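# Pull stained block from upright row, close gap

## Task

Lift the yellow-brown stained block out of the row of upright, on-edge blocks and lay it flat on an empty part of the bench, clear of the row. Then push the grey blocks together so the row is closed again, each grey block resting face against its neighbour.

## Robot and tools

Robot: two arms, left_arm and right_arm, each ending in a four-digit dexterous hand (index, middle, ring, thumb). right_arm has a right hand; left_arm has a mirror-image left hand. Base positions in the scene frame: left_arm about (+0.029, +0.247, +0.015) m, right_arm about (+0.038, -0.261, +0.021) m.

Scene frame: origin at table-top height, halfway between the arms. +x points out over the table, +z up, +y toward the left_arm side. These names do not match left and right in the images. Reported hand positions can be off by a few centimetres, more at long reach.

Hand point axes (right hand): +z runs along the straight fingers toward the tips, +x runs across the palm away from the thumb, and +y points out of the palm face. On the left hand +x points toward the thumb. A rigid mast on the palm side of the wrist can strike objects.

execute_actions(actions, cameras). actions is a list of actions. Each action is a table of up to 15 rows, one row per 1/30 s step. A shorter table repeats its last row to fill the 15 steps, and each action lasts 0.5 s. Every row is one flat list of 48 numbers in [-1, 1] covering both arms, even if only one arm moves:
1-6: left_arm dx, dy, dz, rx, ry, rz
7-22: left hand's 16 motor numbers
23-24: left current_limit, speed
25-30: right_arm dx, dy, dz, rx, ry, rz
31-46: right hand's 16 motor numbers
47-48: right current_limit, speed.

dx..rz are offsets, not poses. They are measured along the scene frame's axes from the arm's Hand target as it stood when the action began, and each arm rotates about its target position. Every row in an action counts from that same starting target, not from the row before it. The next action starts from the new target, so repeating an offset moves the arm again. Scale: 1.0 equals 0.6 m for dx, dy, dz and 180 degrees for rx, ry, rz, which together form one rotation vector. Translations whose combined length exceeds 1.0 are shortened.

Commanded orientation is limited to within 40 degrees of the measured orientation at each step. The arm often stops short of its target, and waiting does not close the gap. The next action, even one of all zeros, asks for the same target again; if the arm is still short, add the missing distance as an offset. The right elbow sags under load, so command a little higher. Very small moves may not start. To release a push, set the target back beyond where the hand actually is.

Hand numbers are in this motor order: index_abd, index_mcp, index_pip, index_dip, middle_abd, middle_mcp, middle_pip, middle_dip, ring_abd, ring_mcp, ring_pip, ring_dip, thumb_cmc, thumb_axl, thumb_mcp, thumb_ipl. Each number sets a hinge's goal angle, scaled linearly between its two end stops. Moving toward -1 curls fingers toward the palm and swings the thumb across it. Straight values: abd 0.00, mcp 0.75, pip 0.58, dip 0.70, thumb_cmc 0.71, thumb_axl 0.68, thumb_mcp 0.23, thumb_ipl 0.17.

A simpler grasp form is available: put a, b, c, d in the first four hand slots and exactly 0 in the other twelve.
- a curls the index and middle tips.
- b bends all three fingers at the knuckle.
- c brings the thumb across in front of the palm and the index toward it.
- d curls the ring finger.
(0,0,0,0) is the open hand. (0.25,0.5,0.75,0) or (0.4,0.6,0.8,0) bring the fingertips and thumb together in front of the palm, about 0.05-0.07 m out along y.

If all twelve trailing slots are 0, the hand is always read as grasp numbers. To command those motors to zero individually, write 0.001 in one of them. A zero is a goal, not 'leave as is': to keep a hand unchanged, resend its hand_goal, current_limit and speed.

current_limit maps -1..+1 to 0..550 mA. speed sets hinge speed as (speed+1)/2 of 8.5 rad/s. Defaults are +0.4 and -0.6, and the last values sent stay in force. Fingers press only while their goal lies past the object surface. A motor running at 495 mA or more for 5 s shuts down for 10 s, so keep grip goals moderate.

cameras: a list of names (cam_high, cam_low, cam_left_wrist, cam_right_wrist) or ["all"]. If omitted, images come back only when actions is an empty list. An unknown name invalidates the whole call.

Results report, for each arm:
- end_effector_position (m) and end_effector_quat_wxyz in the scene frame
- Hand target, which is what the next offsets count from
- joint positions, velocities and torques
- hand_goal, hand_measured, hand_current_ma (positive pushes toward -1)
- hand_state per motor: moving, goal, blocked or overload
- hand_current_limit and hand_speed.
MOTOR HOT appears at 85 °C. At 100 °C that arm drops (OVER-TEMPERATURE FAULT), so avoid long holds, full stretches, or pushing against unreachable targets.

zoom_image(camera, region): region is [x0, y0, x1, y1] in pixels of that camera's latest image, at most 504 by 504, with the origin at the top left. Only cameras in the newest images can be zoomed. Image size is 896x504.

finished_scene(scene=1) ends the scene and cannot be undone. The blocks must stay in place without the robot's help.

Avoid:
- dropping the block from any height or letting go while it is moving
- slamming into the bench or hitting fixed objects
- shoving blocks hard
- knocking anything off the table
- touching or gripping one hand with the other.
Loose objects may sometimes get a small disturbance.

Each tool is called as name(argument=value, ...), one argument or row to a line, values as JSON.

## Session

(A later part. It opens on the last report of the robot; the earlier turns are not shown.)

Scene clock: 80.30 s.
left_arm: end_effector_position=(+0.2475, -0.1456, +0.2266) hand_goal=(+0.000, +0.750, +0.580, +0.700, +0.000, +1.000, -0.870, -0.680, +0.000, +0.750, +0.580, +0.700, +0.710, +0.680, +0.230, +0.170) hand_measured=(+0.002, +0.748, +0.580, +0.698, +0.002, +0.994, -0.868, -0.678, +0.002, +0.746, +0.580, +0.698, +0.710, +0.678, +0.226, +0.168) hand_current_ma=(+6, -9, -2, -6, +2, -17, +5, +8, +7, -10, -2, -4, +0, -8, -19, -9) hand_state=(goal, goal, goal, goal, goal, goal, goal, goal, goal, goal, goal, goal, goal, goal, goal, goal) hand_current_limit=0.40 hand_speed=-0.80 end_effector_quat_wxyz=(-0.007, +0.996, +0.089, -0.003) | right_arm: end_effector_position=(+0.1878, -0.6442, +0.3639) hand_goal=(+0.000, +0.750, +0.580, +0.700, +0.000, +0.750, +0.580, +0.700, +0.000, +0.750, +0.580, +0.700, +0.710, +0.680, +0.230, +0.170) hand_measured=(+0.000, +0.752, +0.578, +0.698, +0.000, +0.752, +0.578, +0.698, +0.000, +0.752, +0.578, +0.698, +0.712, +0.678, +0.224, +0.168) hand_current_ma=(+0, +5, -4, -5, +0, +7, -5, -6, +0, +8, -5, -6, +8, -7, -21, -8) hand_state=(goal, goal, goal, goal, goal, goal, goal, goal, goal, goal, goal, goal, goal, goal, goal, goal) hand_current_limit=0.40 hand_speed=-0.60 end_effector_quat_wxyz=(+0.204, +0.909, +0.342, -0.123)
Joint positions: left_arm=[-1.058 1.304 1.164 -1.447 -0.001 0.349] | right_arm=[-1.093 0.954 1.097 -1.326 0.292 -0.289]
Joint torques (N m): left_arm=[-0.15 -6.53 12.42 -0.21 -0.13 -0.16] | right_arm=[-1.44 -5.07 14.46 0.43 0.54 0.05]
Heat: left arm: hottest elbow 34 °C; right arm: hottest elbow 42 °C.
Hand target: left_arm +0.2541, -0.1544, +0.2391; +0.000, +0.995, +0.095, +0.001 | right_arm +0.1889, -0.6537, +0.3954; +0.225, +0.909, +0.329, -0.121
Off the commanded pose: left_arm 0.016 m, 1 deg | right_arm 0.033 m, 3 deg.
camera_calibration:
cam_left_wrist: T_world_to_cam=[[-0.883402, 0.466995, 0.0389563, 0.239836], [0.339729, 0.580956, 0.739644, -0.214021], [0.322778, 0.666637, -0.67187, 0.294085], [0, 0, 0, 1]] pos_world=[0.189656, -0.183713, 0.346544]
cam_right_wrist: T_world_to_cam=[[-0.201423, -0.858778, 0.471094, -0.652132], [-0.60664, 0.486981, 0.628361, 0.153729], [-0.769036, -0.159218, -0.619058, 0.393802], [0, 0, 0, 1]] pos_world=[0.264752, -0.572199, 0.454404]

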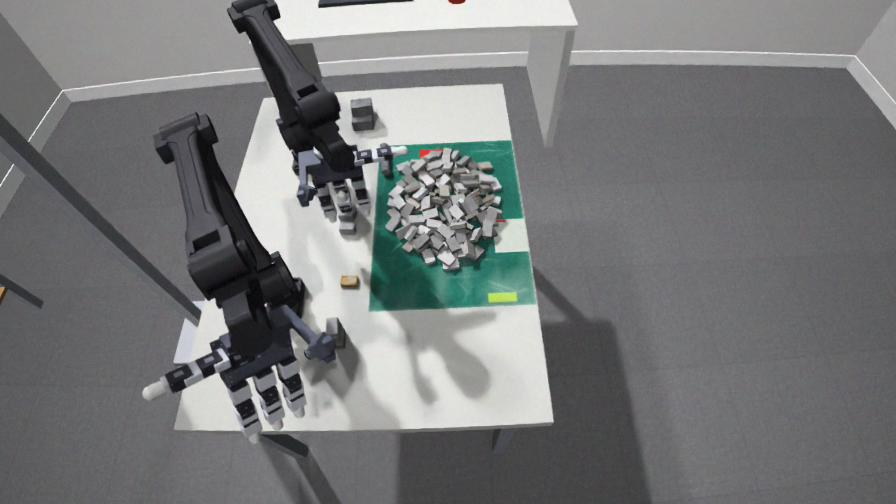

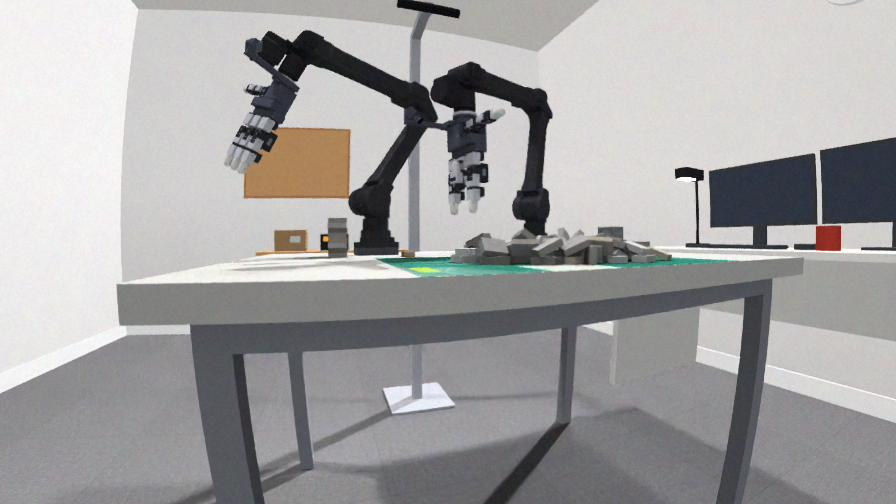

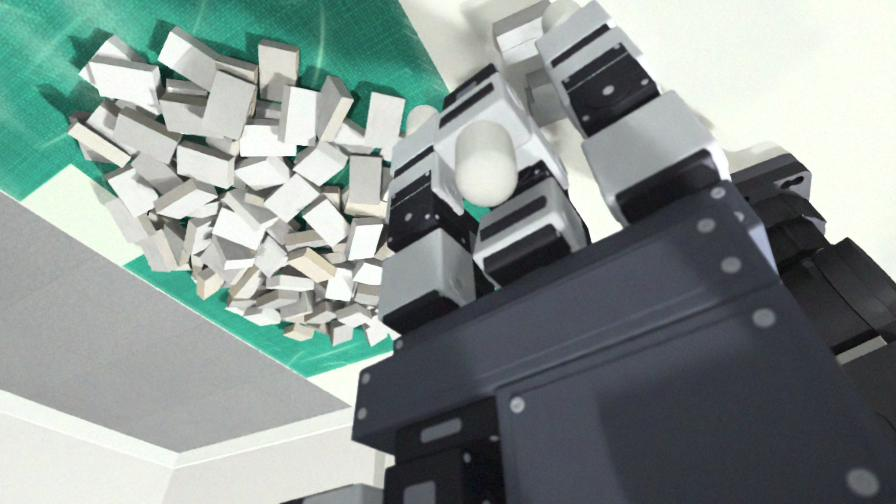

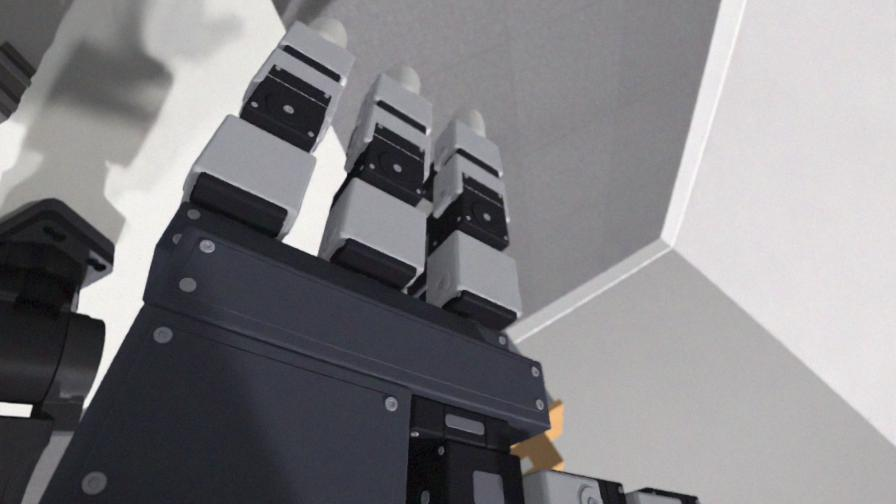

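execute_actions(
  actions=[
    [[0.005,0.05,0.01,0,0,0.07,0,0.75,0.58,0.70,0,1,-0.87,-0.68,0,0.75,0.58,0.70,0.71,0.68,0.23,0.17,0.4,-0.8,0,0,0,0,0,0,0,0,0,0,0,0,0,0,0,0,0,0,0,0,0,0,0.4,-0.6],[0.005,0.09,0.02,0,0,0.14,0,0.75,0.58,0.70,0,1,-0.87,-0.68,0,0.75,0.58,0.70,0.71,0.68,0.23,0.17,0.4,-0.8,0,0,0,0,0,0,0,0,0,0,0,0,0,0,0,0,0,0,0,0,0,0,0.4,-0.6]],
    [[0.005,0.05,0,0,0,0.07,0,0.75,0.58,0.70,0,1,-0.87,-0.68,0,0.75,0.58,0.70,0.71,0.68,0.23,0.17,0.4,-0.8,0,0,0,0,0,0,0,0,0,0,0,0,0,0,0,0,0,0,0,0,0,0,0.4,-0.6],[0.005,0.09,0,0,0,0.14,0,0.75,0.58,0.70,0,1,-0.87,-0.68,0,0.75,0.58,0.70,0.71,0.68,0.23,0.17,0.4,-0.8,0,0,0,0,0,0,0,0,0,0,0,0,0,0,0,0,0,0,0,0,0,0,0.4,-0.6]],
    [[0.005,0.05,0,0,0,0.07,0,0.75,0.58,0.70,0,1,-0.87,-0.68,0,0.75,0.58,0.70,0.71,0.68,0.23,0.17,0.4,-0.8,0,0,0,0,0,0,0,0,0,0,0,0,0,0,0,0,0,0,0,0,0,0,0.4,-0.6],[0.005,0.095,0,0,0,0.14,0,0.75,0.58,0.70,0,1,-0.87,-0.68,0,0.75,0.58,0.70,0.71,0.68,0.23,0.17,0.4,-0.8,0,0,0,0,0,0,0,0,0,0,0,0,0,0,0,0,0,0,0,0,0,0,0.4,-0.6]],
  ],
  cameras=["all"],
)

zoom_image(
  camera="cam_left_wrist",
  region=[350, 0, 610, 200],
)

zoom_image(
  camera="cam_high",
  region=[310, 170, 410, 270],
)

Scene clock: 83.67 s.
left_arm: end_effector_position=(+0.2617, +0.0063, +0.2525) hand_goal=(+0.000, +0.750, +0.580, +0.700, +0.000, +1.000, -0.870, -0.680, +0.000, +0.750, +0.580, +0.700, +0.710, +0.680, +0.230, +0.170) hand_measured=(+0.002, +0.748, +0.580, +0.698, +0.002, +0.996, -0.868, -0.678, +0.002, +0.748, +0.580, +0.698, +0.710, +0.678, +0.226, +0.168) hand_current_ma=(+6, -6, -2, -6, +2, -11, +5, +8, +7, -8, -2, -4, +0, -8, -19, -9) hand_state=(goal, goal, goal, goal, goal, goal, goal, goal, goal, goal, goal, goal, goal, goal, goal, goal) hand_current_limit=0.40 hand_speed=-0.80 end_effector_quat_wxyz=(+0.004, +0.736, +0.677, -0.002) | right_arm: end_effector_position=(+0.1878, -0.6442, +0.3639) hand_goal=(+0.000, +0.750, +0.580, +0.700, +0.000, +0.750, +0.580, +0.700, +0.000, +0.750, +0.580, +0.700, +0.710, +0.680, +0.230, +0.170) hand_measured=(+0.000, +0.752, +0.578, +0.698, +0.000, +0.752, +0.578, +0.698, +0.000, +0.752, +0.578, +0.698, +0.712, +0.678, +0.224, +0.168) hand_current_ma=(+0, +5, -4, -5, +0, +7, -5, -6, +0, +8, -5, -6, +8, -7, -21, -8) hand_state=(goal, goal, goal, goal, goal, goal, goal, goal, goal, goal, goal, goal, goal, goal, goal, goal) hand_current_limit=0.40 hand_speed=-0.60 end_effector_quat_wxyz=(+0.204, +0.909, +0.342, -0.123)
Joint positions: left_arm=[-1.063 1.102 1.065 -1.524 0.001 -0.967] | right_arm=[-1.093 0.954 1.097 -1.326 0.292 -0.289]
Joint torques (N m): left_arm=[0.5 -4.42 8.98 -0.12 -0.25 -0.13] | right_arm=[-1.38 -5.01 14.46 0.43 0.54 0.05]
Heat: left arm: hottest elbow 33 °C; right arm: hottest elbow 43 °C.
Hand target: left_arm +0.2630, +0.0106, +0.2511; +0.000, +0.728, +0.685, +0.001 | right_arm +0.1889, -0.6537, +0.3954; +0.225, +0.909, +0.329, -0.121
Off the commanded pose: left_arm 0.005 m, 1 deg | right_arm 0.033 m, 3 deg.
camera_calibration:
cam_left_wrist: T_world_to_cam=[[-0.679037, -0.733492, 0.0299758, 0.136747], [-0.487977, 0.481502, 0.728034, -0.10608], [-0.54844, 0.479735, -0.684885, 0.438134], [0, 0, 0, 1]] pos_world=[0.281382, -0.0588077, 0.373202]
cam_right_wrist: T_world_to_cam=[[-0.201423, -0.858778, 0.471094, -0.652132], [-0.60664, 0.486981, 0.628361, 0.153729], [-0.769036, -0.159218, -0.619058, 0.393802], [0, 0, 0, 1]] pos_world=[0.264752, -0.572199, 0.454404]

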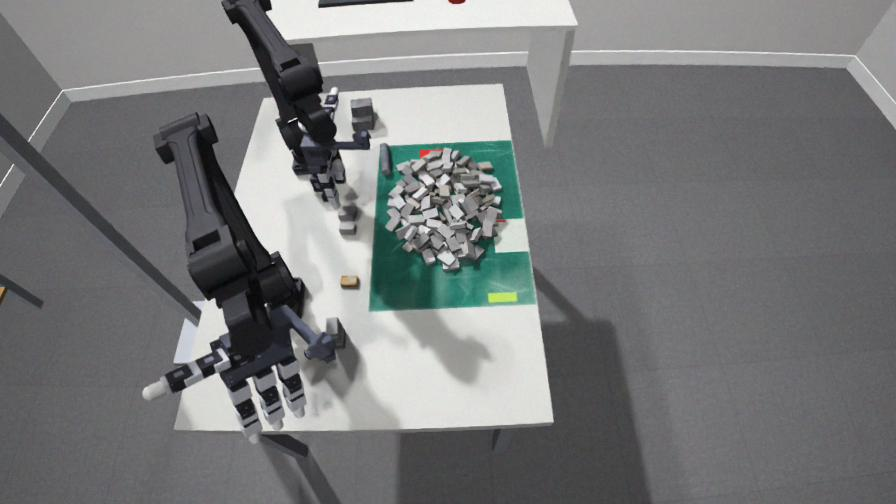

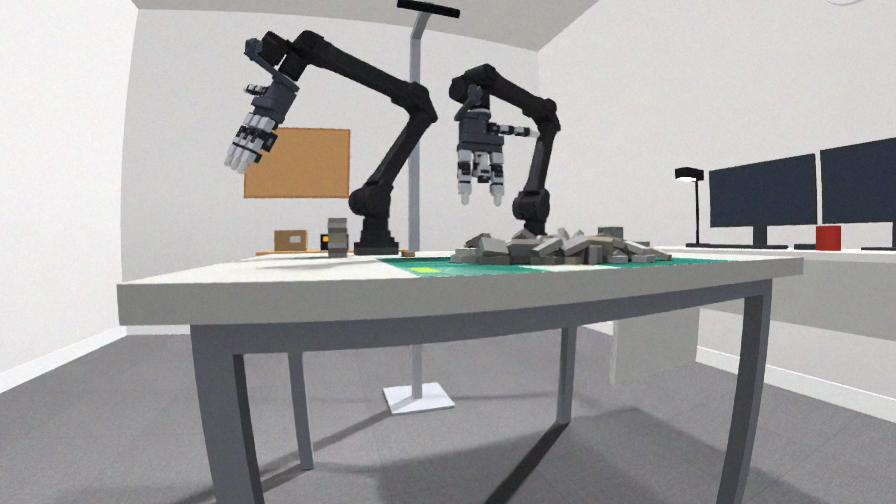

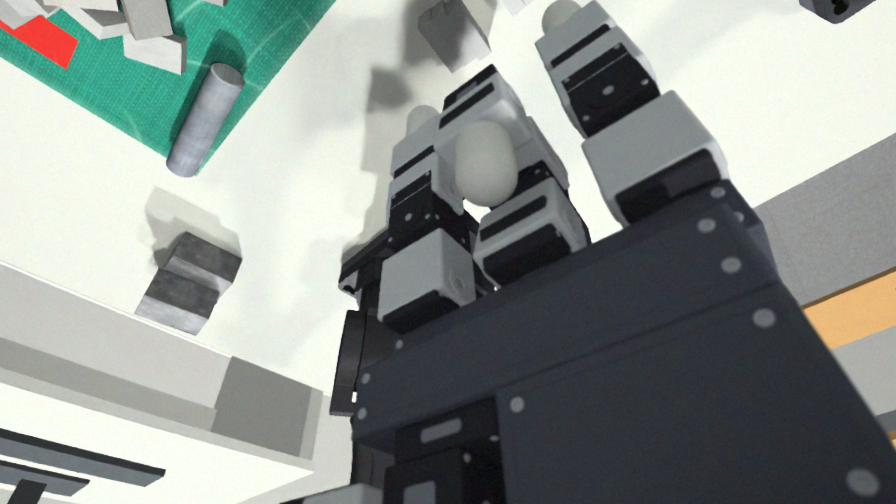

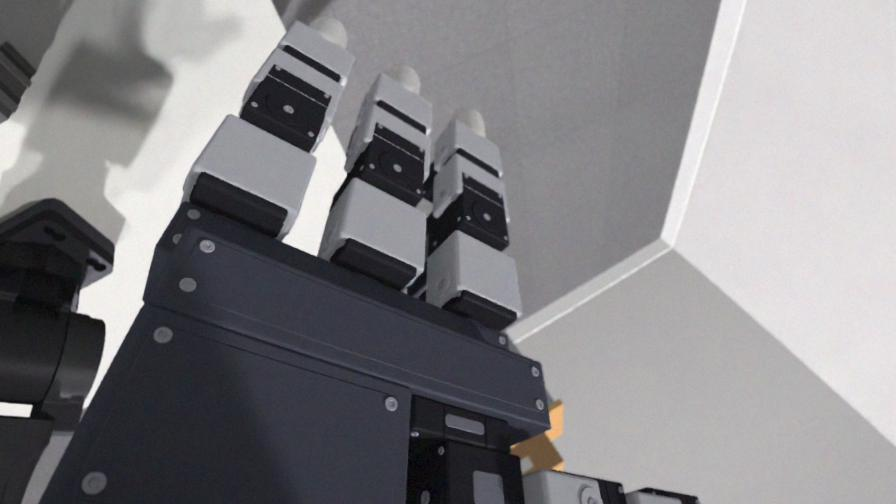

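Scaled by 1.938 from the camera's 896x504 image, which has a finer 1280x720 frame.

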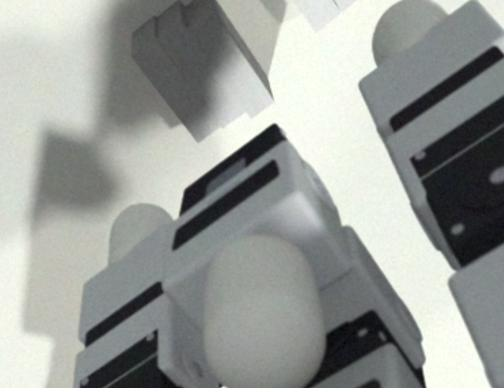

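Scaled by 5.040 from the camera's 896x504 image, which has a finer 1280x720 frame.

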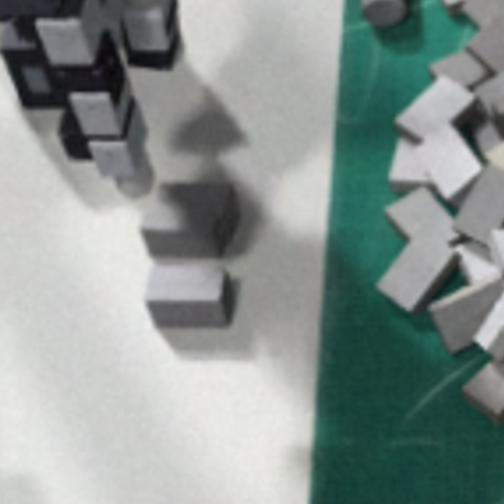

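execute_actions(
  actions=[
    [[-0.002,-0.002,-0.03,0,0,0,0.16,0.75,0.58,0.70,0,1,-0.87,-0.68,-0.16,0.75,0.58,0.70,0.71,0.68,0.23,0.17,0.4,-0.85,0,0,0,0,0,0,0,0,0,0,0,0,0,0,0,0,0,0,0,0,0,0,0.4,-0.6],[-0.004,-0.003,-0.06,0,0,0,0.16,0.75,0.58,0.70,0,1,-0.87,-0.68,-0.16,0.75,0.58,0.70,0.71,0.68,0.23,0.17,0.4,-0.85,0,0,0,0,0,0,0,0,0,0,0,0,0,0,0,0,0,0,0,0,0,0,0.4,-0.6]],
    [[0,0,-0.04,0,0,0,0.16,0.75,0.58,0.70,0,1,-0.87,-0.68,-0.16,0.75,0.58,0.70,0.71,0.68,0.23,0.17,0.4,-0.85,0,0,0,0,0,0,0,0,0,0,0,0,0,0,0,0,0,0,0,0,0,0,0.4,-0.6],[0,0,-0.08,0,0,0,0.16,0.75,0.58,0.70,0,1,-0.87,-0.68,-0.16,0.75,0.58,0.70,0.71,0.68,0.23,0.17,0.4,-0.85,0,0,0,0,0,0,0,0,0,0,0,0,0,0,0,0,0,0,0,0,0,0,0.4,-0.6]],
  ],
  cameras=["cam_left_wrist","cam_high"],
)

zoom_image(
  camera="cam_left_wrist",
  region=[350, 0, 610, 200],
)

zoom_image(
  camera="cam_high",
  region=[310, 170, 390, 250],
)

Scene clock: 88.93 s.
left_arm: end_effector_position=(+0.2597, +0.0107, +0.1685) hand_goal=(+0.160, +0.750, +0.580, +0.700, +0.000, +1.000, -0.870, -0.680, -0.160, +0.750, +0.580, +0.700, +0.710, +0.680, +0.230, +0.170) hand_measured=(+0.156, +0.748, +0.580, +0.698, +0.002, +0.996, -0.868, -0.678, -0.156, +0.748, +0.580, +0.698, +0.710, +0.678, +0.226, +0.168) hand_current_ma=(-9, -6, -2, -6, +2, -11, +5, +8, +9, -8, -2, -4, +0, -8, -19, -9) hand_state=(goal, goal, goal, goal, goal, goal, goal, goal, goal, goal, goal, goal, goal, goal, goal, goal) hand_current_limit=0.40 hand_speed=-0.85 end_effector_quat_wxyz=(-0.003, +0.732, +0.682, +0.001) | right_arm: end_effector_position=(+0.1878, -0.6442, +0.3639) hand_goal=(+0.000, +0.750, +0.580, +0.700, +0.000, +0.750, +0.580, +0.700, +0.000, +0.750, +0.580, +0.700, +0.710, +0.680, +0.230, +0.170) hand_measured=(+0.000, +0.752, +0.578, +0.698, +0.000, +0.752, +0.578, +0.698, +0.000, +0.752, +0.578, +0.698, +0.712, +0.678, +0.224, +0.168) hand_current_ma=(+0, +5, -4, -5, +0, +7, -5, -6, +0, +8, -5, -6, +8, -7, -21, -8) hand_state=(goal, goal, goal, goal, goal, goal, goal, goal, goal, goal, goal, goal, goal, goal, goal, goal) hand_current_limit=0.40 hand_speed=-0.60 end_effector_quat_wxyz=(+0.204, +0.909, +0.342, -0.123)
Joint positions: left_arm=[-1.063 1.138 0.869 -1.308 0 -0.979] | right_arm=[-1.093 0.954 1.097 -1.326 0.292 -0.289]
Joint torques (N m): left_arm=[-0.38 -4.37 8.72 0.38 -0.25 -0.16] | right_arm=[-1.38 -5.01 14.46 0.43 0.54 0.05]
Motor temperatures (°C): left_arm=[29 30 33 27 27 29] | right_arm=[27 29 44 29 31 30]
Heat: left arm: hottest elbow 33 °C; right arm: hottest elbow 44 °C.
Hand target: left_arm +0.2607, +0.0088, +0.1671; +0.000, +0.728, +0.685, +0.001 | right_arm +0.1889, -0.6537, +0.3954; +0.225, +0.909, +0.329, -0.121
Off the commanded pose: left_arm 0.003 m, 1 deg | right_arm 0.033 m, 3 deg.
camera_calibration:
cam_left_wrist: T_world_to_cam=[[-0.669801, -0.74214, 0.0243721, 0.139849], [-0.488422, 0.465061, 0.738351, -0.0494448], [-0.559294, 0.482644, -0.673976, 0.37831], [0, 0, 0, 1]] pos_world=[0.281108, -0.0558063, 0.288071]
Images, in order (width x height): cam_high 896x504, cam_left_wrist 896x504.

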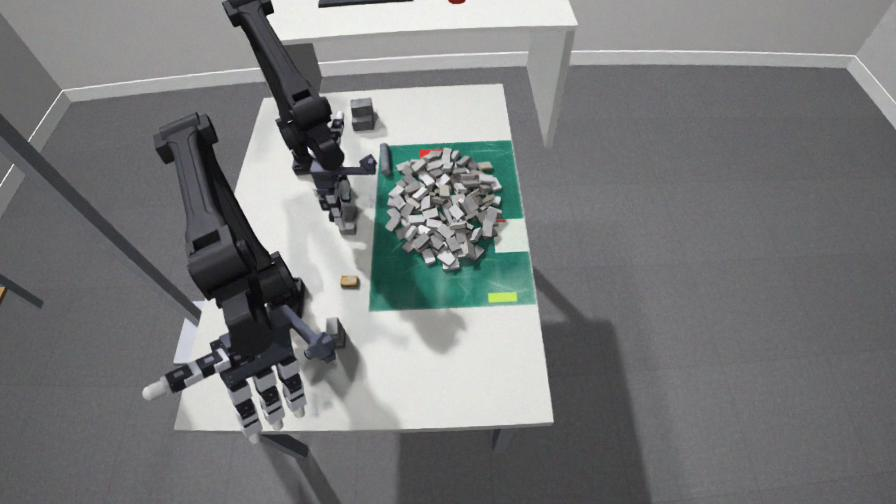

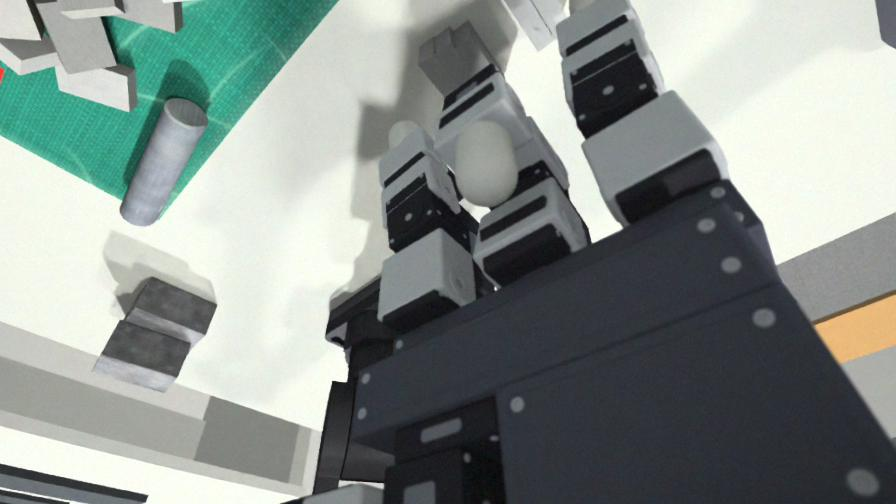

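Scaled by 1.938 from the camera's 896x504 image, which has a finer 1280x720 frame.

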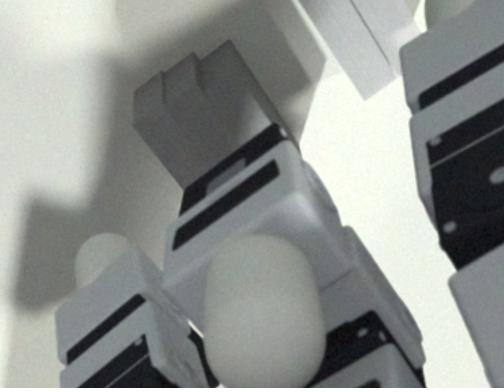

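Scaled by 6.300 from the camera's 896x504 image, which has a finer 1280x720 frame.

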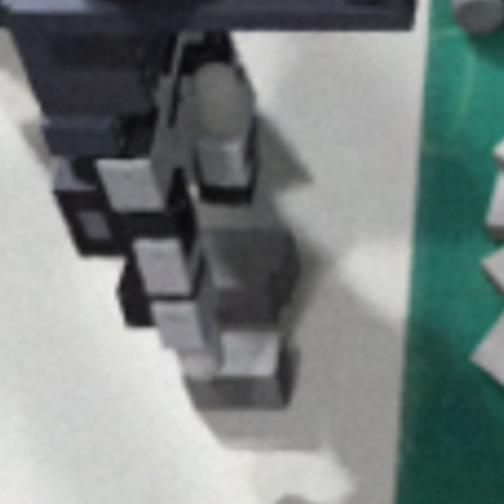

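execute_actions(
  actions=[
    [[0,0,-0.025,0,0,0,0.16,0.75,0.58,0.70,0,1,-0.87,-0.68,-0.16,0.75,0.58,0.70,0.71,0.68,0.23,0.17,0.4,-0.85,0,0,0,0,0,0,0,0,0,0,0,0,0,0,0,0,0,0,0,0,0,0,0.4,-0.6],[0,0,-0.05,0,0,0,0.16,0.75,0.58,0.70,0,1,-0.87,-0.68,-0.16,0.75,0.58,0.70,0.71,0.68,0.23,0.17,0.4,-0.85,0,0,0,0,0,0,0,0,0,0,0,0,0,0,0,0,0,0,0,0,0,0,0.4,-0.6]],
    [[0,0,-0.01,0,0,0,0.16,0.75,0.58,0.70,0,1,-0.87,-0.68,-0.16,0.75,0.58,0.70,0.71,0.68,0.23,0.17,0.4,-0.85,0,0,0,0,0,0,0,0,0,0,0,0,0,0,0,0,0,0,0,0,0,0,0.4,-0.6],[0,0,-0.021,0,0,0,0.16,0.75,0.58,0.70,0,1,-0.87,-0.68,-0.16,0.75,0.58,0.70,0.71,0.68,0.23,0.17,0.4,-0.85,0,0,0,0,0,0,0,0,0,0,0,0,0,0,0,0,0,0,0,0,0,0,0.4,-0.6]],
  ],
  cameras=["cam_left_wrist","cam_high"],
)

zoom_image(
  camera="cam_left_wrist",
  region=[350, 0, 610, 200],
)

zoom_image(
  camera="cam_high",
  region=[310, 170, 390, 250],
)

Scene clock: 91.03 s.
left_arm: end_effector_position=(+0.2605, +0.0094, +0.1282) hand_goal=(+0.160, +0.750, +0.580, +0.700, +0.000, +1.000, -0.870, -0.680, -0.160, +0.750, +0.580, +0.700, +0.710, +0.680, +0.230, +0.170) hand_measured=(+0.156, +0.748, +0.580, +0.698, +0.002, +0.996, -0.868, -0.678, -0.160, +0.748, +0.580, +0.698, +0.710, +0.678, +0.226, +0.168) hand_current_ma=(-9, -6, -2, -6, +2, -11, +5, +8, +0, -7, -2, -4, +0, -8, -19, -9) hand_state=(goal, goal, goal, goal, goal, goal, goal, goal, goal, goal, goal, goal, goal, goal, goal, goal) hand_current_limit=0.40 hand_speed=-0.85 end_effector_quat_wxyz=(+0.000, +0.732, +0.682, +0.000) | right_arm: end_effector_position=(+0.1878, -0.6442, +0.3639) hand_goal=(+0.000, +0.750, +0.580, +0.700, +0.000, +0.750, +0.580, +0.700, +0.000, +0.750, +0.580, +0.700, +0.710, +0.680, +0.230, +0.170) hand_measured=(+0.000, +0.752, +0.578, +0.698, +0.000, +0.752, +0.578, +0.698, +0.000, +0.752, +0.578, +0.698, +0.712, +0.678, +0.224, +0.168) hand_current_ma=(+0, +5, -4, -5, +0, +7, -5, -6, +0, +8, -5, -6, +8, -7, -21, -8) hand_state=(goal, goal, goal, goal, goal, goal, goal, goal, goal, goal, goal, goal, goal, goal, goal, goal) hand_current_limit=0.40 hand_speed=-0.60 end_effector_quat_wxyz=(+0.204, +0.909, +0.342, -0.123)
Joint positions: left_arm=[-1.063 1.178 0.787 -1.18 0 -0.979] | right_arm=[-1.093 0.954 1.097 -1.326 0.292 -0.289]
Joint torques (N m): left_arm=[-0.44 -4.31 8.09 0.47 -0.25 -0.15] | right_arm=[-1.38 -5.07 14.46 0.43 0.54 0.05]
Heat: left arm: hottest elbow 33 °C; right arm: hottest elbow 45 °C.
Hand target: left_arm +0.2607, +0.0088, +0.1245; +0.000, +0.728, +0.685, +0.001 | right_arm +0.1889, -0.6537, +0.3954; +0.225, +0.909, +0.329, -0.121
Off the commanded pose: left_arm 0.004 m, 1 deg | right_arm 0.033 m, 3 deg.
camera_calibration:
cam_left_wrist: T_world_to_cam=[[-0.669926, -0.741955, 0.0265135, 0.140086], [-0.490923, 0.469489, 0.733876, -0.0174934], [-0.556951, 0.478626, -0.678766, 0.352347], [0, 0, 0, 1]] pos_world=[0.2815, -0.0564922, 0.248285]
Images, in order (width x height): cam_high 896x504, cam_left_wrist 896x504.

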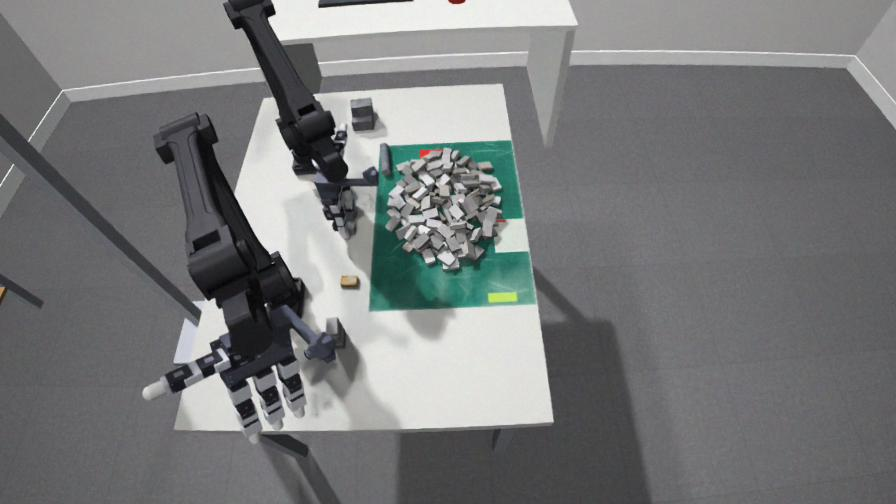

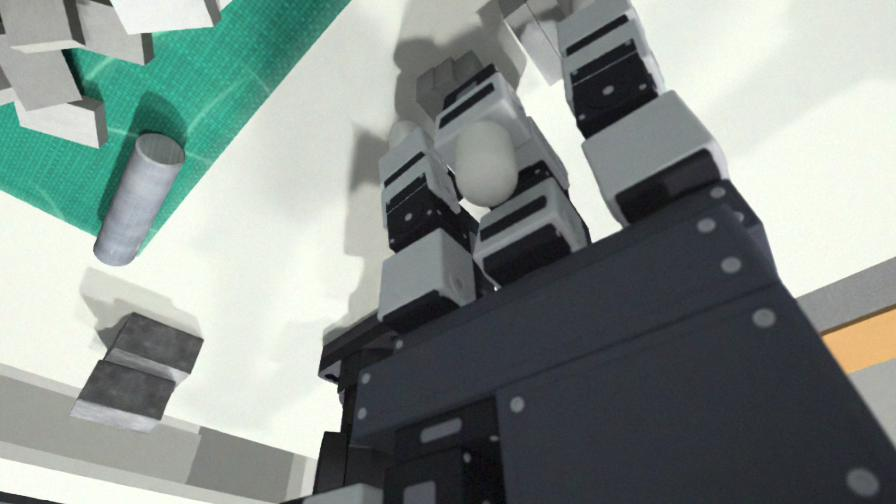

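Scaled by 1.938 from the camera's 896x504 image, which has a finer 1280x720 frame.

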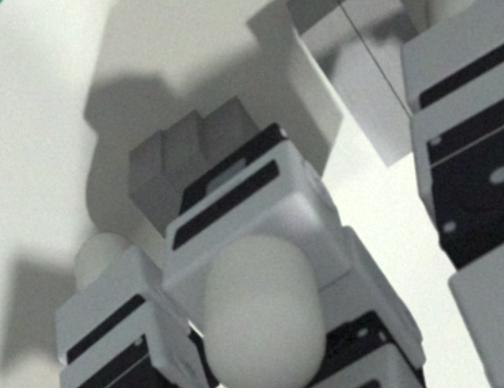

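Scaled by 6.300 from the camera's 896x504 image, which has a finer 1280x720 frame.

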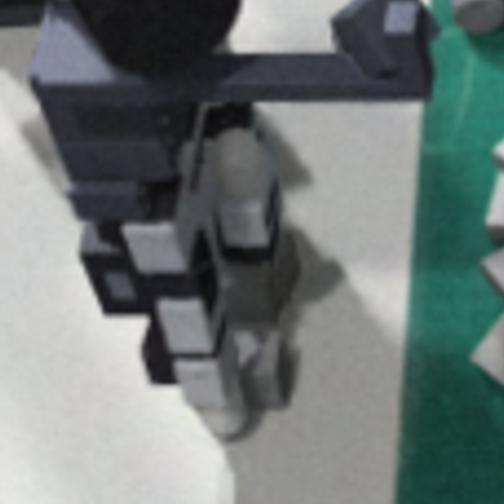

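execute_actions(
  actions=[
    [[0,0,0,0,0,0,0.03,0.75,0.58,0.70,0,1,-0.87,-0.68,-0.03,0.75,0.58,0.70,0.71,0.68,0.23,0.17,0.4,-0.96,0,0,0,0,0,0,0,0,0,0,0,0,0,0,0,0,0,0,0,0,0,0,0.4,-0.6]],
    [[0,0,0,0,0,0,0.03,0.75,0.58,0.70,0,1,-0.87,-0.68,-0.03,0.75,0.58,0.70,0.71,0.68,0.23,0.17,0.4,-0.96,0,0,0,0,0,0,0,0,0,0,0,0,0,0,0,0,0,0,0,0,0,0,0.4,-0.6]],
  ],
  cameras=["cam_left_wrist","cam_high"],
)

zoom_image(
  camera="cam_left_wrist",
  region=[350, 0, 610, 200],
)

zoom_image(
  camera="cam_high",
  region=[310, 170, 390, 250],
)

Scene clock: 92.97 s.
left_arm: end_effector_position=(+0.2611, +0.0082, +0.1283) hand_goal=(+0.030, +0.750, +0.580, +0.700, +0.000, +1.000, -0.870, -0.680, -0.030, +0.750, +0.580, +0.700, +0.710, +0.680, +0.230, +0.170) hand_measured=(+0.040, +0.748, +0.580, +0.698, +0.002, +0.996, -0.868, -0.678, -0.060, +0.752, +0.580, +0.698, +0.710, +0.678, +0.226, +0.168) hand_current_ma=(+28, -6, -2, -6, +2, -11, +5, +8, -97, +3, +0, -4, +0, -8, -19, -9) hand_state=(goal, goal, goal, goal, goal, goal, goal, goal, blocked, goal, goal, goal, goal, goal, goal, goal) hand_current_limit=0.40 hand_speed=-0.96 end_effector_quat_wxyz=(+0.003, +0.732, +0.682, -0.001) | right_arm: end_effector_position=(+0.1878, -0.6442, +0.3639) hand_goal=(+0.000, +0.750, +0.580, +0.700, +0.000, +0.750, +0.580, +0.700, +0.000, +0.750, +0.580, +0.700, +0.710, +0.680, +0.230, +0.170) hand_measured=(+0.000, +0.752, +0.578, +0.698, +0.000, +0.752, +0.578, +0.698, +0.000, +0.752, +0.578, +0.698, +0.712, +0.678, +0.224, +0.168) hand_current_ma=(+0, +5, -4, -5, +0, +7, -5, -6, +0, +8, -5, -6, +8, -7, -21, -8) hand_state=(goal, goal, goal, goal, goal, goal, goal, goal, goal, goal, goal, goal, goal, goal, goal, goal) hand_current_limit=0.40 hand_speed=-0.60 end_effector_quat_wxyz=(+0.204, +0.909, +0.342, -0.123)
Joint positions: left_arm=[-1.063 1.178 0.787 -1.174 0.001 -0.979] | right_arm=[-1.093 0.954 1.097 -1.326 0.292 -0.289]
Joint torques (N m): left_arm=[-0.44 -4.37 8.09 0.28 -0.27 -0.15] | right_arm=[-1.44 -5.01 14.46 0.43 0.54 0.05]
Heat: left arm: hottest elbow 33 °C; right arm: hottest elbow 45 °C.
Hand target: left_arm +0.2606, +0.0088, +0.1244; -0.001, +0.728, +0.685, +0.001 | right_arm +0.1889, -0.6537, +0.3954; +0.225, +0.909, +0.329, -0.121
Off the commanded pose: left_arm 0.004 m, 1 deg | right_arm 0.033 m, 3 deg.
camera_calibration:
cam_left_wrist: T_world_to_cam=[[-0.669963, -0.741849, 0.028467, 0.139364], [-0.492647, 0.47294, 0.730498, -0.0159235], [-0.555382, 0.475382, -0.682322, 0.353397], [0, 0, 0, 1]] pos_world=[0.281794, -0.0570808, 0.248795]
Images, in order (width x height): cam_high 896x504, cam_left_wrist 896x504.

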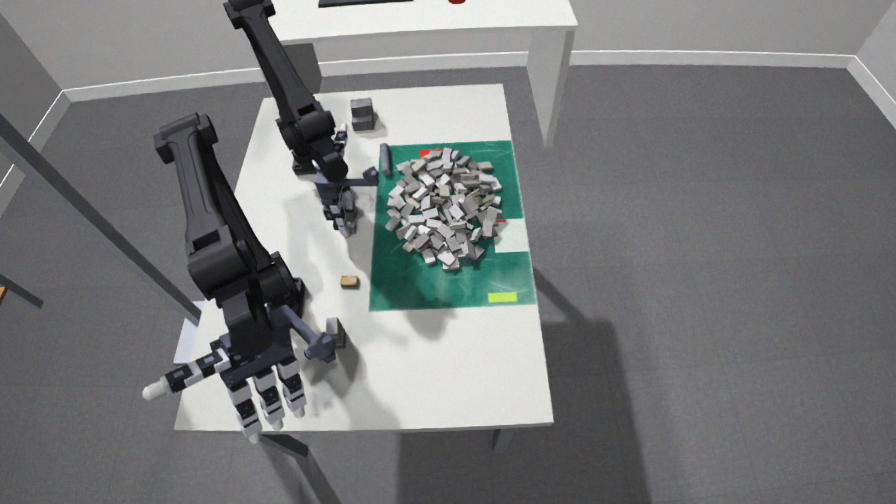

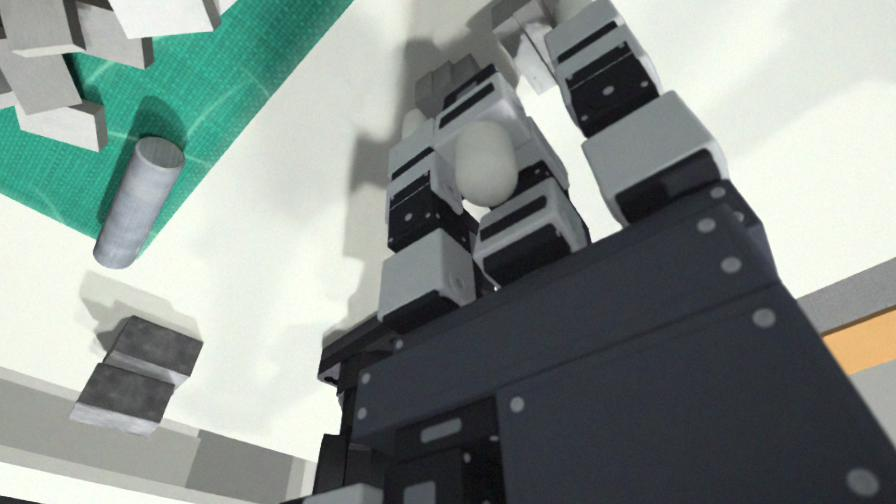

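Scaled by 1.938 from the camera's 896x504 image, which has a finer 1280x720 frame.

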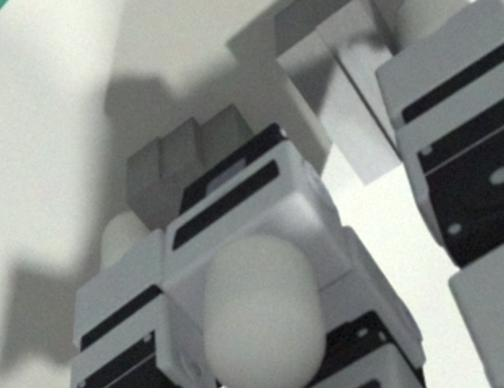

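Scaled by 6.300 from the camera's 896x504 image, which has a finer 1280x720 frame.

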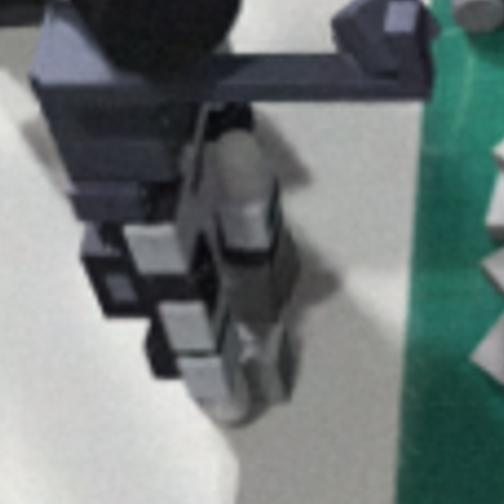

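zoom_image(
  camera="cam_left_wrist",
  region=[470, 0, 590, 100],
)

Scaled by 4.200 from the camera's 896x504 image, which has a finer 1280x720 frame.

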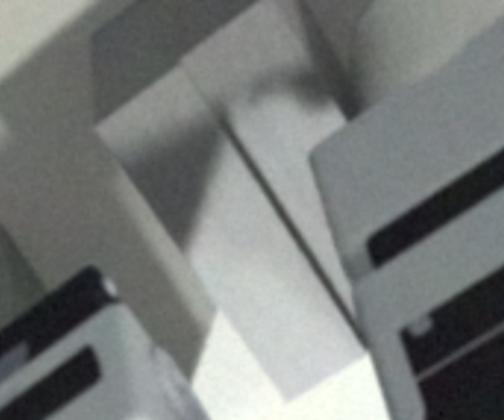

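execute_actions(
  actions=[
    [[0,0,0,0,0,0,-0.06,0.75,0.58,0.70,0,1,-0.87,-0.68,0.06,0.75,0.58,0.70,0.71,0.68,0.23,0.17,0.4,-0.96,0,0,0,0,0,0,0,0,0,0,0,0,0,0,0,0,0,0,0,0,0,0,0.4,-0.6]],
    [[0,0,0,0,0,0,-0.06,0.75,0.58,0.70,0,1,-0.87,-0.68,0.06,0.75,0.58,0.70,0.71,0.68,0.23,0.17,0.4,-0.96,0,0,0,0,0,0,0,0,0,0,0,0,0,0,0,0,0,0,0,0,0,0,0.4,-0.6]],
  ],
  cameras=["cam_left_wrist","cam_high"],
)

zoom_image(
  camera="cam_left_wrist",
  region=[400, 0, 590, 150],
)

zoom_image(
  camera="cam_high",
  region=[310, 170, 390, 250],
)

Scene clock: 94.90 s.
left_arm: end_effector_position=(+0.2615, +0.0085, +0.1283) hand_goal=(-0.060, +0.750, +0.580, +0.700, +0.000, +1.000, -0.870, -0.680, +0.060, +0.750, +0.580, +0.700, +0.710, +0.680, +0.230, +0.170) hand_measured=(-0.024, +0.748, +0.580, +0.698, +0.002, +0.996, -0.868, -0.678, +0.032, +0.752, +0.580, +0.698, +0.710, +0.678, +0.226, +0.168) hand_current_ma=(+117, -8, -2, -5, +2, -11, +5, +8, -91, +3, +0, -4, +0, -8, -19, -9) hand_state=(blocked, goal, goal, goal, goal, goal, goal, goal, blocked, goal, goal, goal, goal, goal, goal, goal) hand_current_limit=0.40 hand_speed=-0.96 end_effector_quat_wxyz=(+0.003, +0.731, +0.682, +0.000) | right_arm: end_effector_position=(+0.1878, -0.6442, +0.3639) hand_goal=(+0.000, +0.750, +0.580, +0.700, +0.000, +0.750, +0.580, +0.700, +0.000, +0.750, +0.580, +0.700, +0.710, +0.680, +0.230, +0.170) hand_measured=(+0.000, +0.752, +0.578, +0.698, +0.000, +0.752, +0.578, +0.698, +0.000, +0.752, +0.578, +0.698, +0.712, +0.678, +0.224, +0.168) hand_current_ma=(+0, +5, -4, -5, +0, +7, -5, -6, +0, +8, -5, -6, +8, -7, -21, -8) hand_state=(goal, goal, goal, goal, goal, goal, goal, goal, goal, goal, goal, goal, goal, goal, goal, goal) hand_current_limit=0.40 hand_speed=-0.60 end_effector_quat_wxyz=(+0.204, +0.909, +0.342, -0.123)
Joint positions: left_arm=[-1.063 1.179 0.787 -1.174 -0.002 -0.98] | right_arm=[-1.093 0.954 1.097 -1.326 0.292 -0.289]
Joint torques (N m): left_arm=[-0.44 -4.37 8.1 0.29 -0.16 -0.15] | right_arm=[-1.38 -5.01 14.46 0.43 0.54 0.05]
Heat: left arm: hottest elbow 33 °C; right arm: hottest elbow 46 °C.
Hand target: left_arm +0.2607, +0.0089, +0.1245; -0.001, +0.728, +0.685, +0.001 | right_arm +0.1889, -0.6537, +0.3954; +0.225, +0.909, +0.329, -0.121
Off the commanded pose: left_arm 0.004 m, 1 deg | right_arm 0.033 m, 3 deg.
camera_calibration:
cam_left_wrist: T_world_to_cam=[[-0.669455, -0.742406, 0.0257556, 0.14007], [-0.494397, 0.471158, 0.730467, -0.0154034], [-0.554437, 0.476281, -0.682463, 0.353214], [0, 0, 0, 1]] pos_world=[0.28199, -0.0569832, 0.248699]
Images, in order (width x height): cam_high 896x504, cam_left_wrist 896x504.

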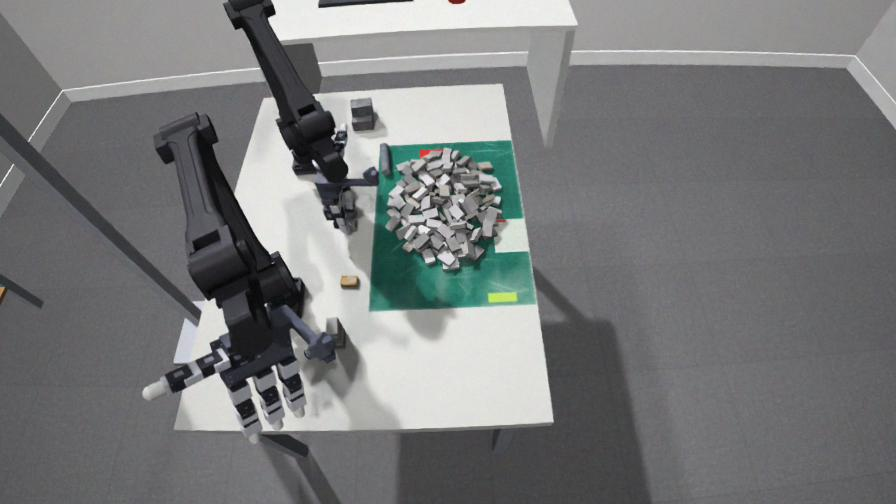

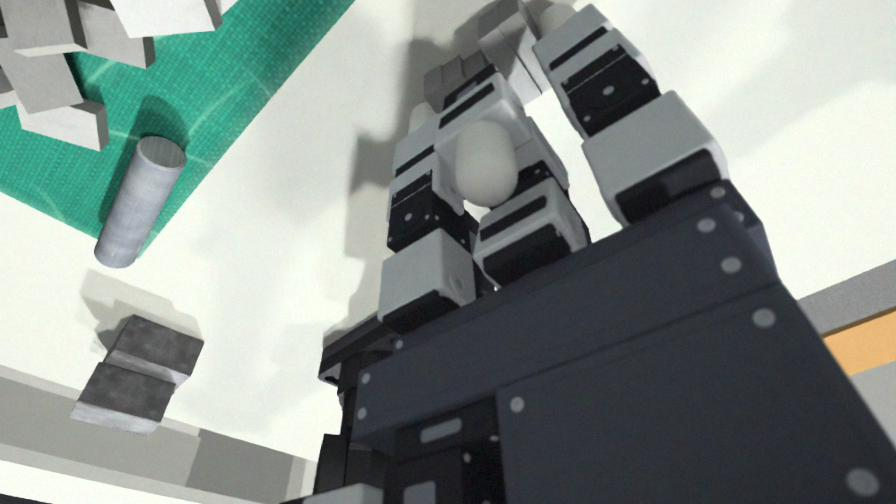

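Scaled by 2.653 from the camera's 896x504 image, which has a finer 1280x720 frame.

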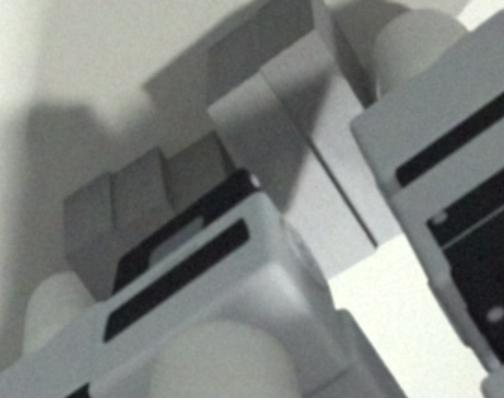

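Scaled by 6.300 from the camera's 896x504 image, which has a finer 1280x720 frame.

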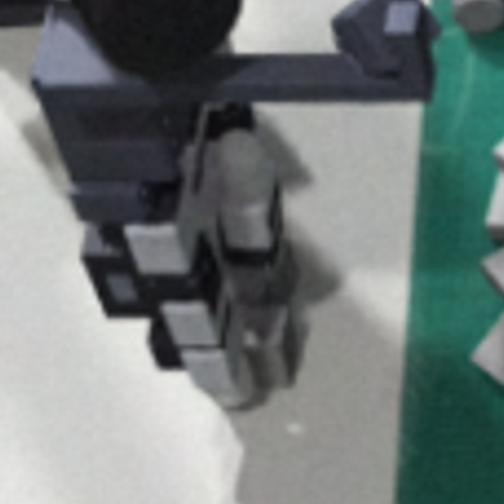

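execute_actions(
  actions=[
    [[0,0,0,0,0,0,-0.12,0.75,0.58,0.70,0,1,-0.87,-0.68,0.12,0.75,0.58,0.70,0.71,0.68,0.23,0.17,0.4,-0.96,0,0,0,0,0,0,0,0,0,0,0,0,0,0,0,0,0,0,0,0,0,0,0.4,-0.6]],
    [[0,0,0,0,0,0,-0.16,0.75,0.58,0.70,0,1,-0.87,-0.68,0.16,0.75,0.58,0.70,0.71,0.68,0.23,0.17,0.4,-0.96,0,0,0,0,0,0,0,0,0,0,0,0,0,0,0,0,0,0,0,0,0,0,0.4,-0.6]],
  ],
  cameras=["cam_left_wrist","cam_high"],
)

zoom_image(
  camera="cam_left_wrist",
  region=[400, 0, 590, 150],
)

zoom_image(
  camera="cam_high",
  region=[310, 170, 390, 250],
)

Scene clock: 96.60 s.
left_arm: end_effector_position=(+0.2613, +0.0089, +0.1278) hand_goal=(-0.160, +0.750, +0.580, +0.700, +0.000, +1.000, -0.870, -0.680, +0.160, +0.750, +0.580, +0.700, +0.710, +0.680, +0.230, +0.170) hand_measured=(-0.068, +0.746, +0.580, +0.698, +0.002, +0.996, -0.868, -0.678, +0.068, +0.752, +0.580, +0.700, +0.710, +0.678, +0.226, +0.168) hand_current_ma=(+338, -10, -2, -5, +2, -11, +5, +8, -344, +5, +1, -2, +0, -8, -19, -9) hand_state=(blocked, goal, goal, goal, goal, goal, goal, goal, blocked, goal, goal, goal, goal, goal, goal, goal) hand_current_limit=0.40 hand_speed=-0.96 end_effector_quat_wxyz=(+0.002, +0.731, +0.682, +0.000) | right_arm: end_effector_position=(+0.1878, -0.6442, +0.3639) hand_goal=(+0.000, +0.750, +0.580, +0.700, +0.000, +0.750, +0.580, +0.700, +0.000, +0.750, +0.580, +0.700, +0.710, +0.680, +0.230, +0.170) hand_measured=(+0.000, +0.752, +0.578, +0.698, +0.000, +0.752, +0.578, +0.698, +0.000, +0.752, +0.578, +0.698, +0.712, +0.678, +0.224, +0.168) hand_current_ma=(+0, +5, -4, -5, +0, +7, -5, -6, +0, +8, -5, -6, +8, -7, -21, -8) hand_state=(goal, goal, goal, goal, goal, goal, goal, goal, goal, goal, goal, goal, goal, goal, goal, goal) hand_current_limit=0.40 hand_speed=-0.60 end_effector_quat_wxyz=(+0.204, +0.909, +0.342, -0.123)
Joint positions: left_arm=[-1.063 1.179 0.786 -1.174 -0.002 -0.98] | right_arm=[-1.093 0.954 1.097 -1.326 0.292 -0.289]
Joint torques (N m): left_arm=[-0.44 -4.42 8.23 0.29 -0.17 -0.15] | right_arm=[-1.38 -5.01 14.46 0.43 0.54 0.05]
Heat: left arm: hottest elbow 33 °C; right arm: hottest elbow 46 °C.
Hand target: left_arm +0.2607, +0.0088, +0.1245; -0.001, +0.728, +0.685, +0.001 | right_arm +0.1889, -0.6537, +0.3954; +0.225, +0.909, +0.329, -0.121
Off the commanded pose: left_arm 0.003 m, 1 deg | right_arm 0.033 m, 3 deg.
camera_calibration:
cam_left_wrist: T_world_to_cam=[[-0.669407, -0.742464, 0.0253298, 0.140331], [-0.493835, 0.470197, 0.731466, -0.0155391], [-0.554997, 0.47714, -0.681407, 0.352483], [0, 0, 0, 1]] pos_world=[0.281892, -0.0566862, 0.247996]
Images, in order (width x height): cam_high 896x504, cam_left_wrist 896x504.

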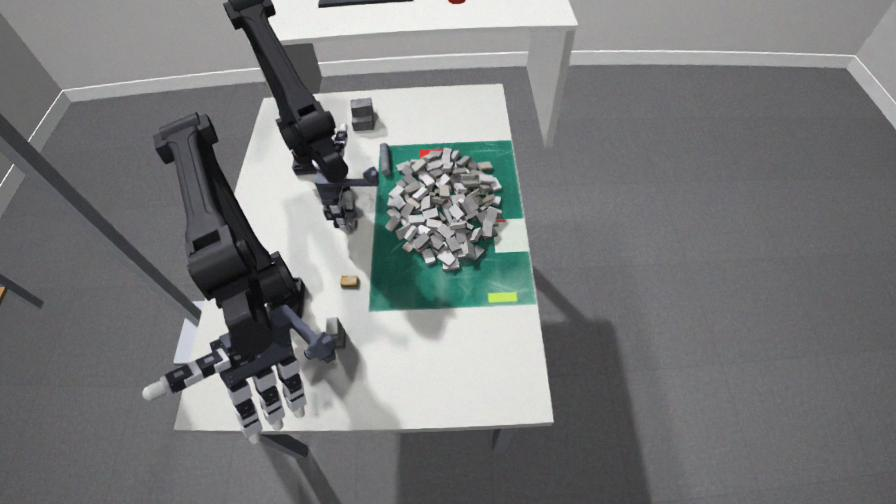

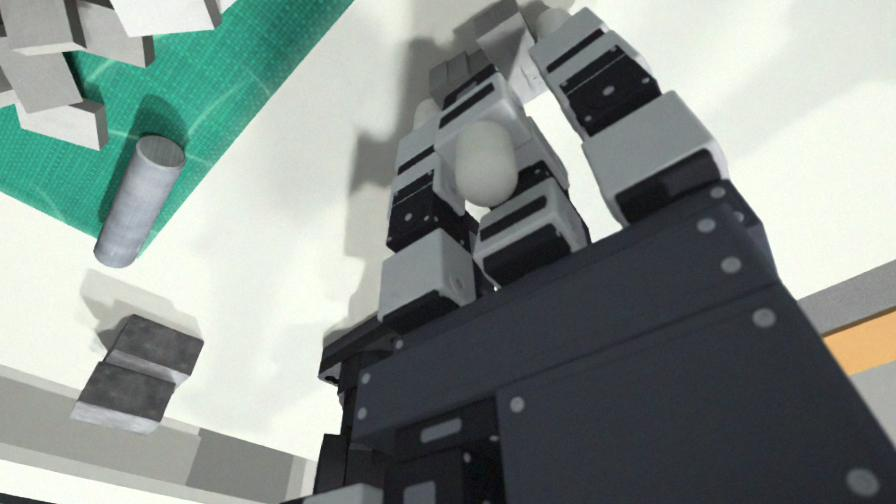

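Scaled by 2.653 from the camera's 896x504 image, which has a finer 1280x720 frame.

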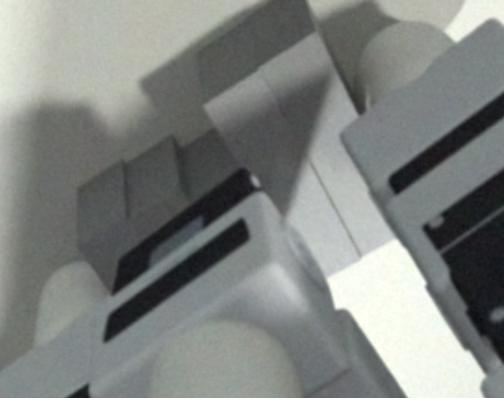

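Scaled by 6.300 from the camera's 896x504 image, which has a finer 1280x720 frame.

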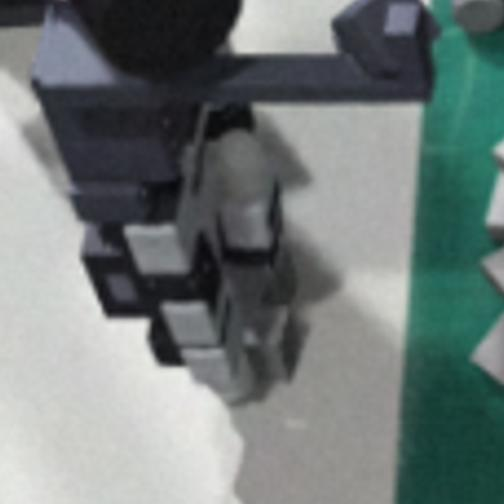

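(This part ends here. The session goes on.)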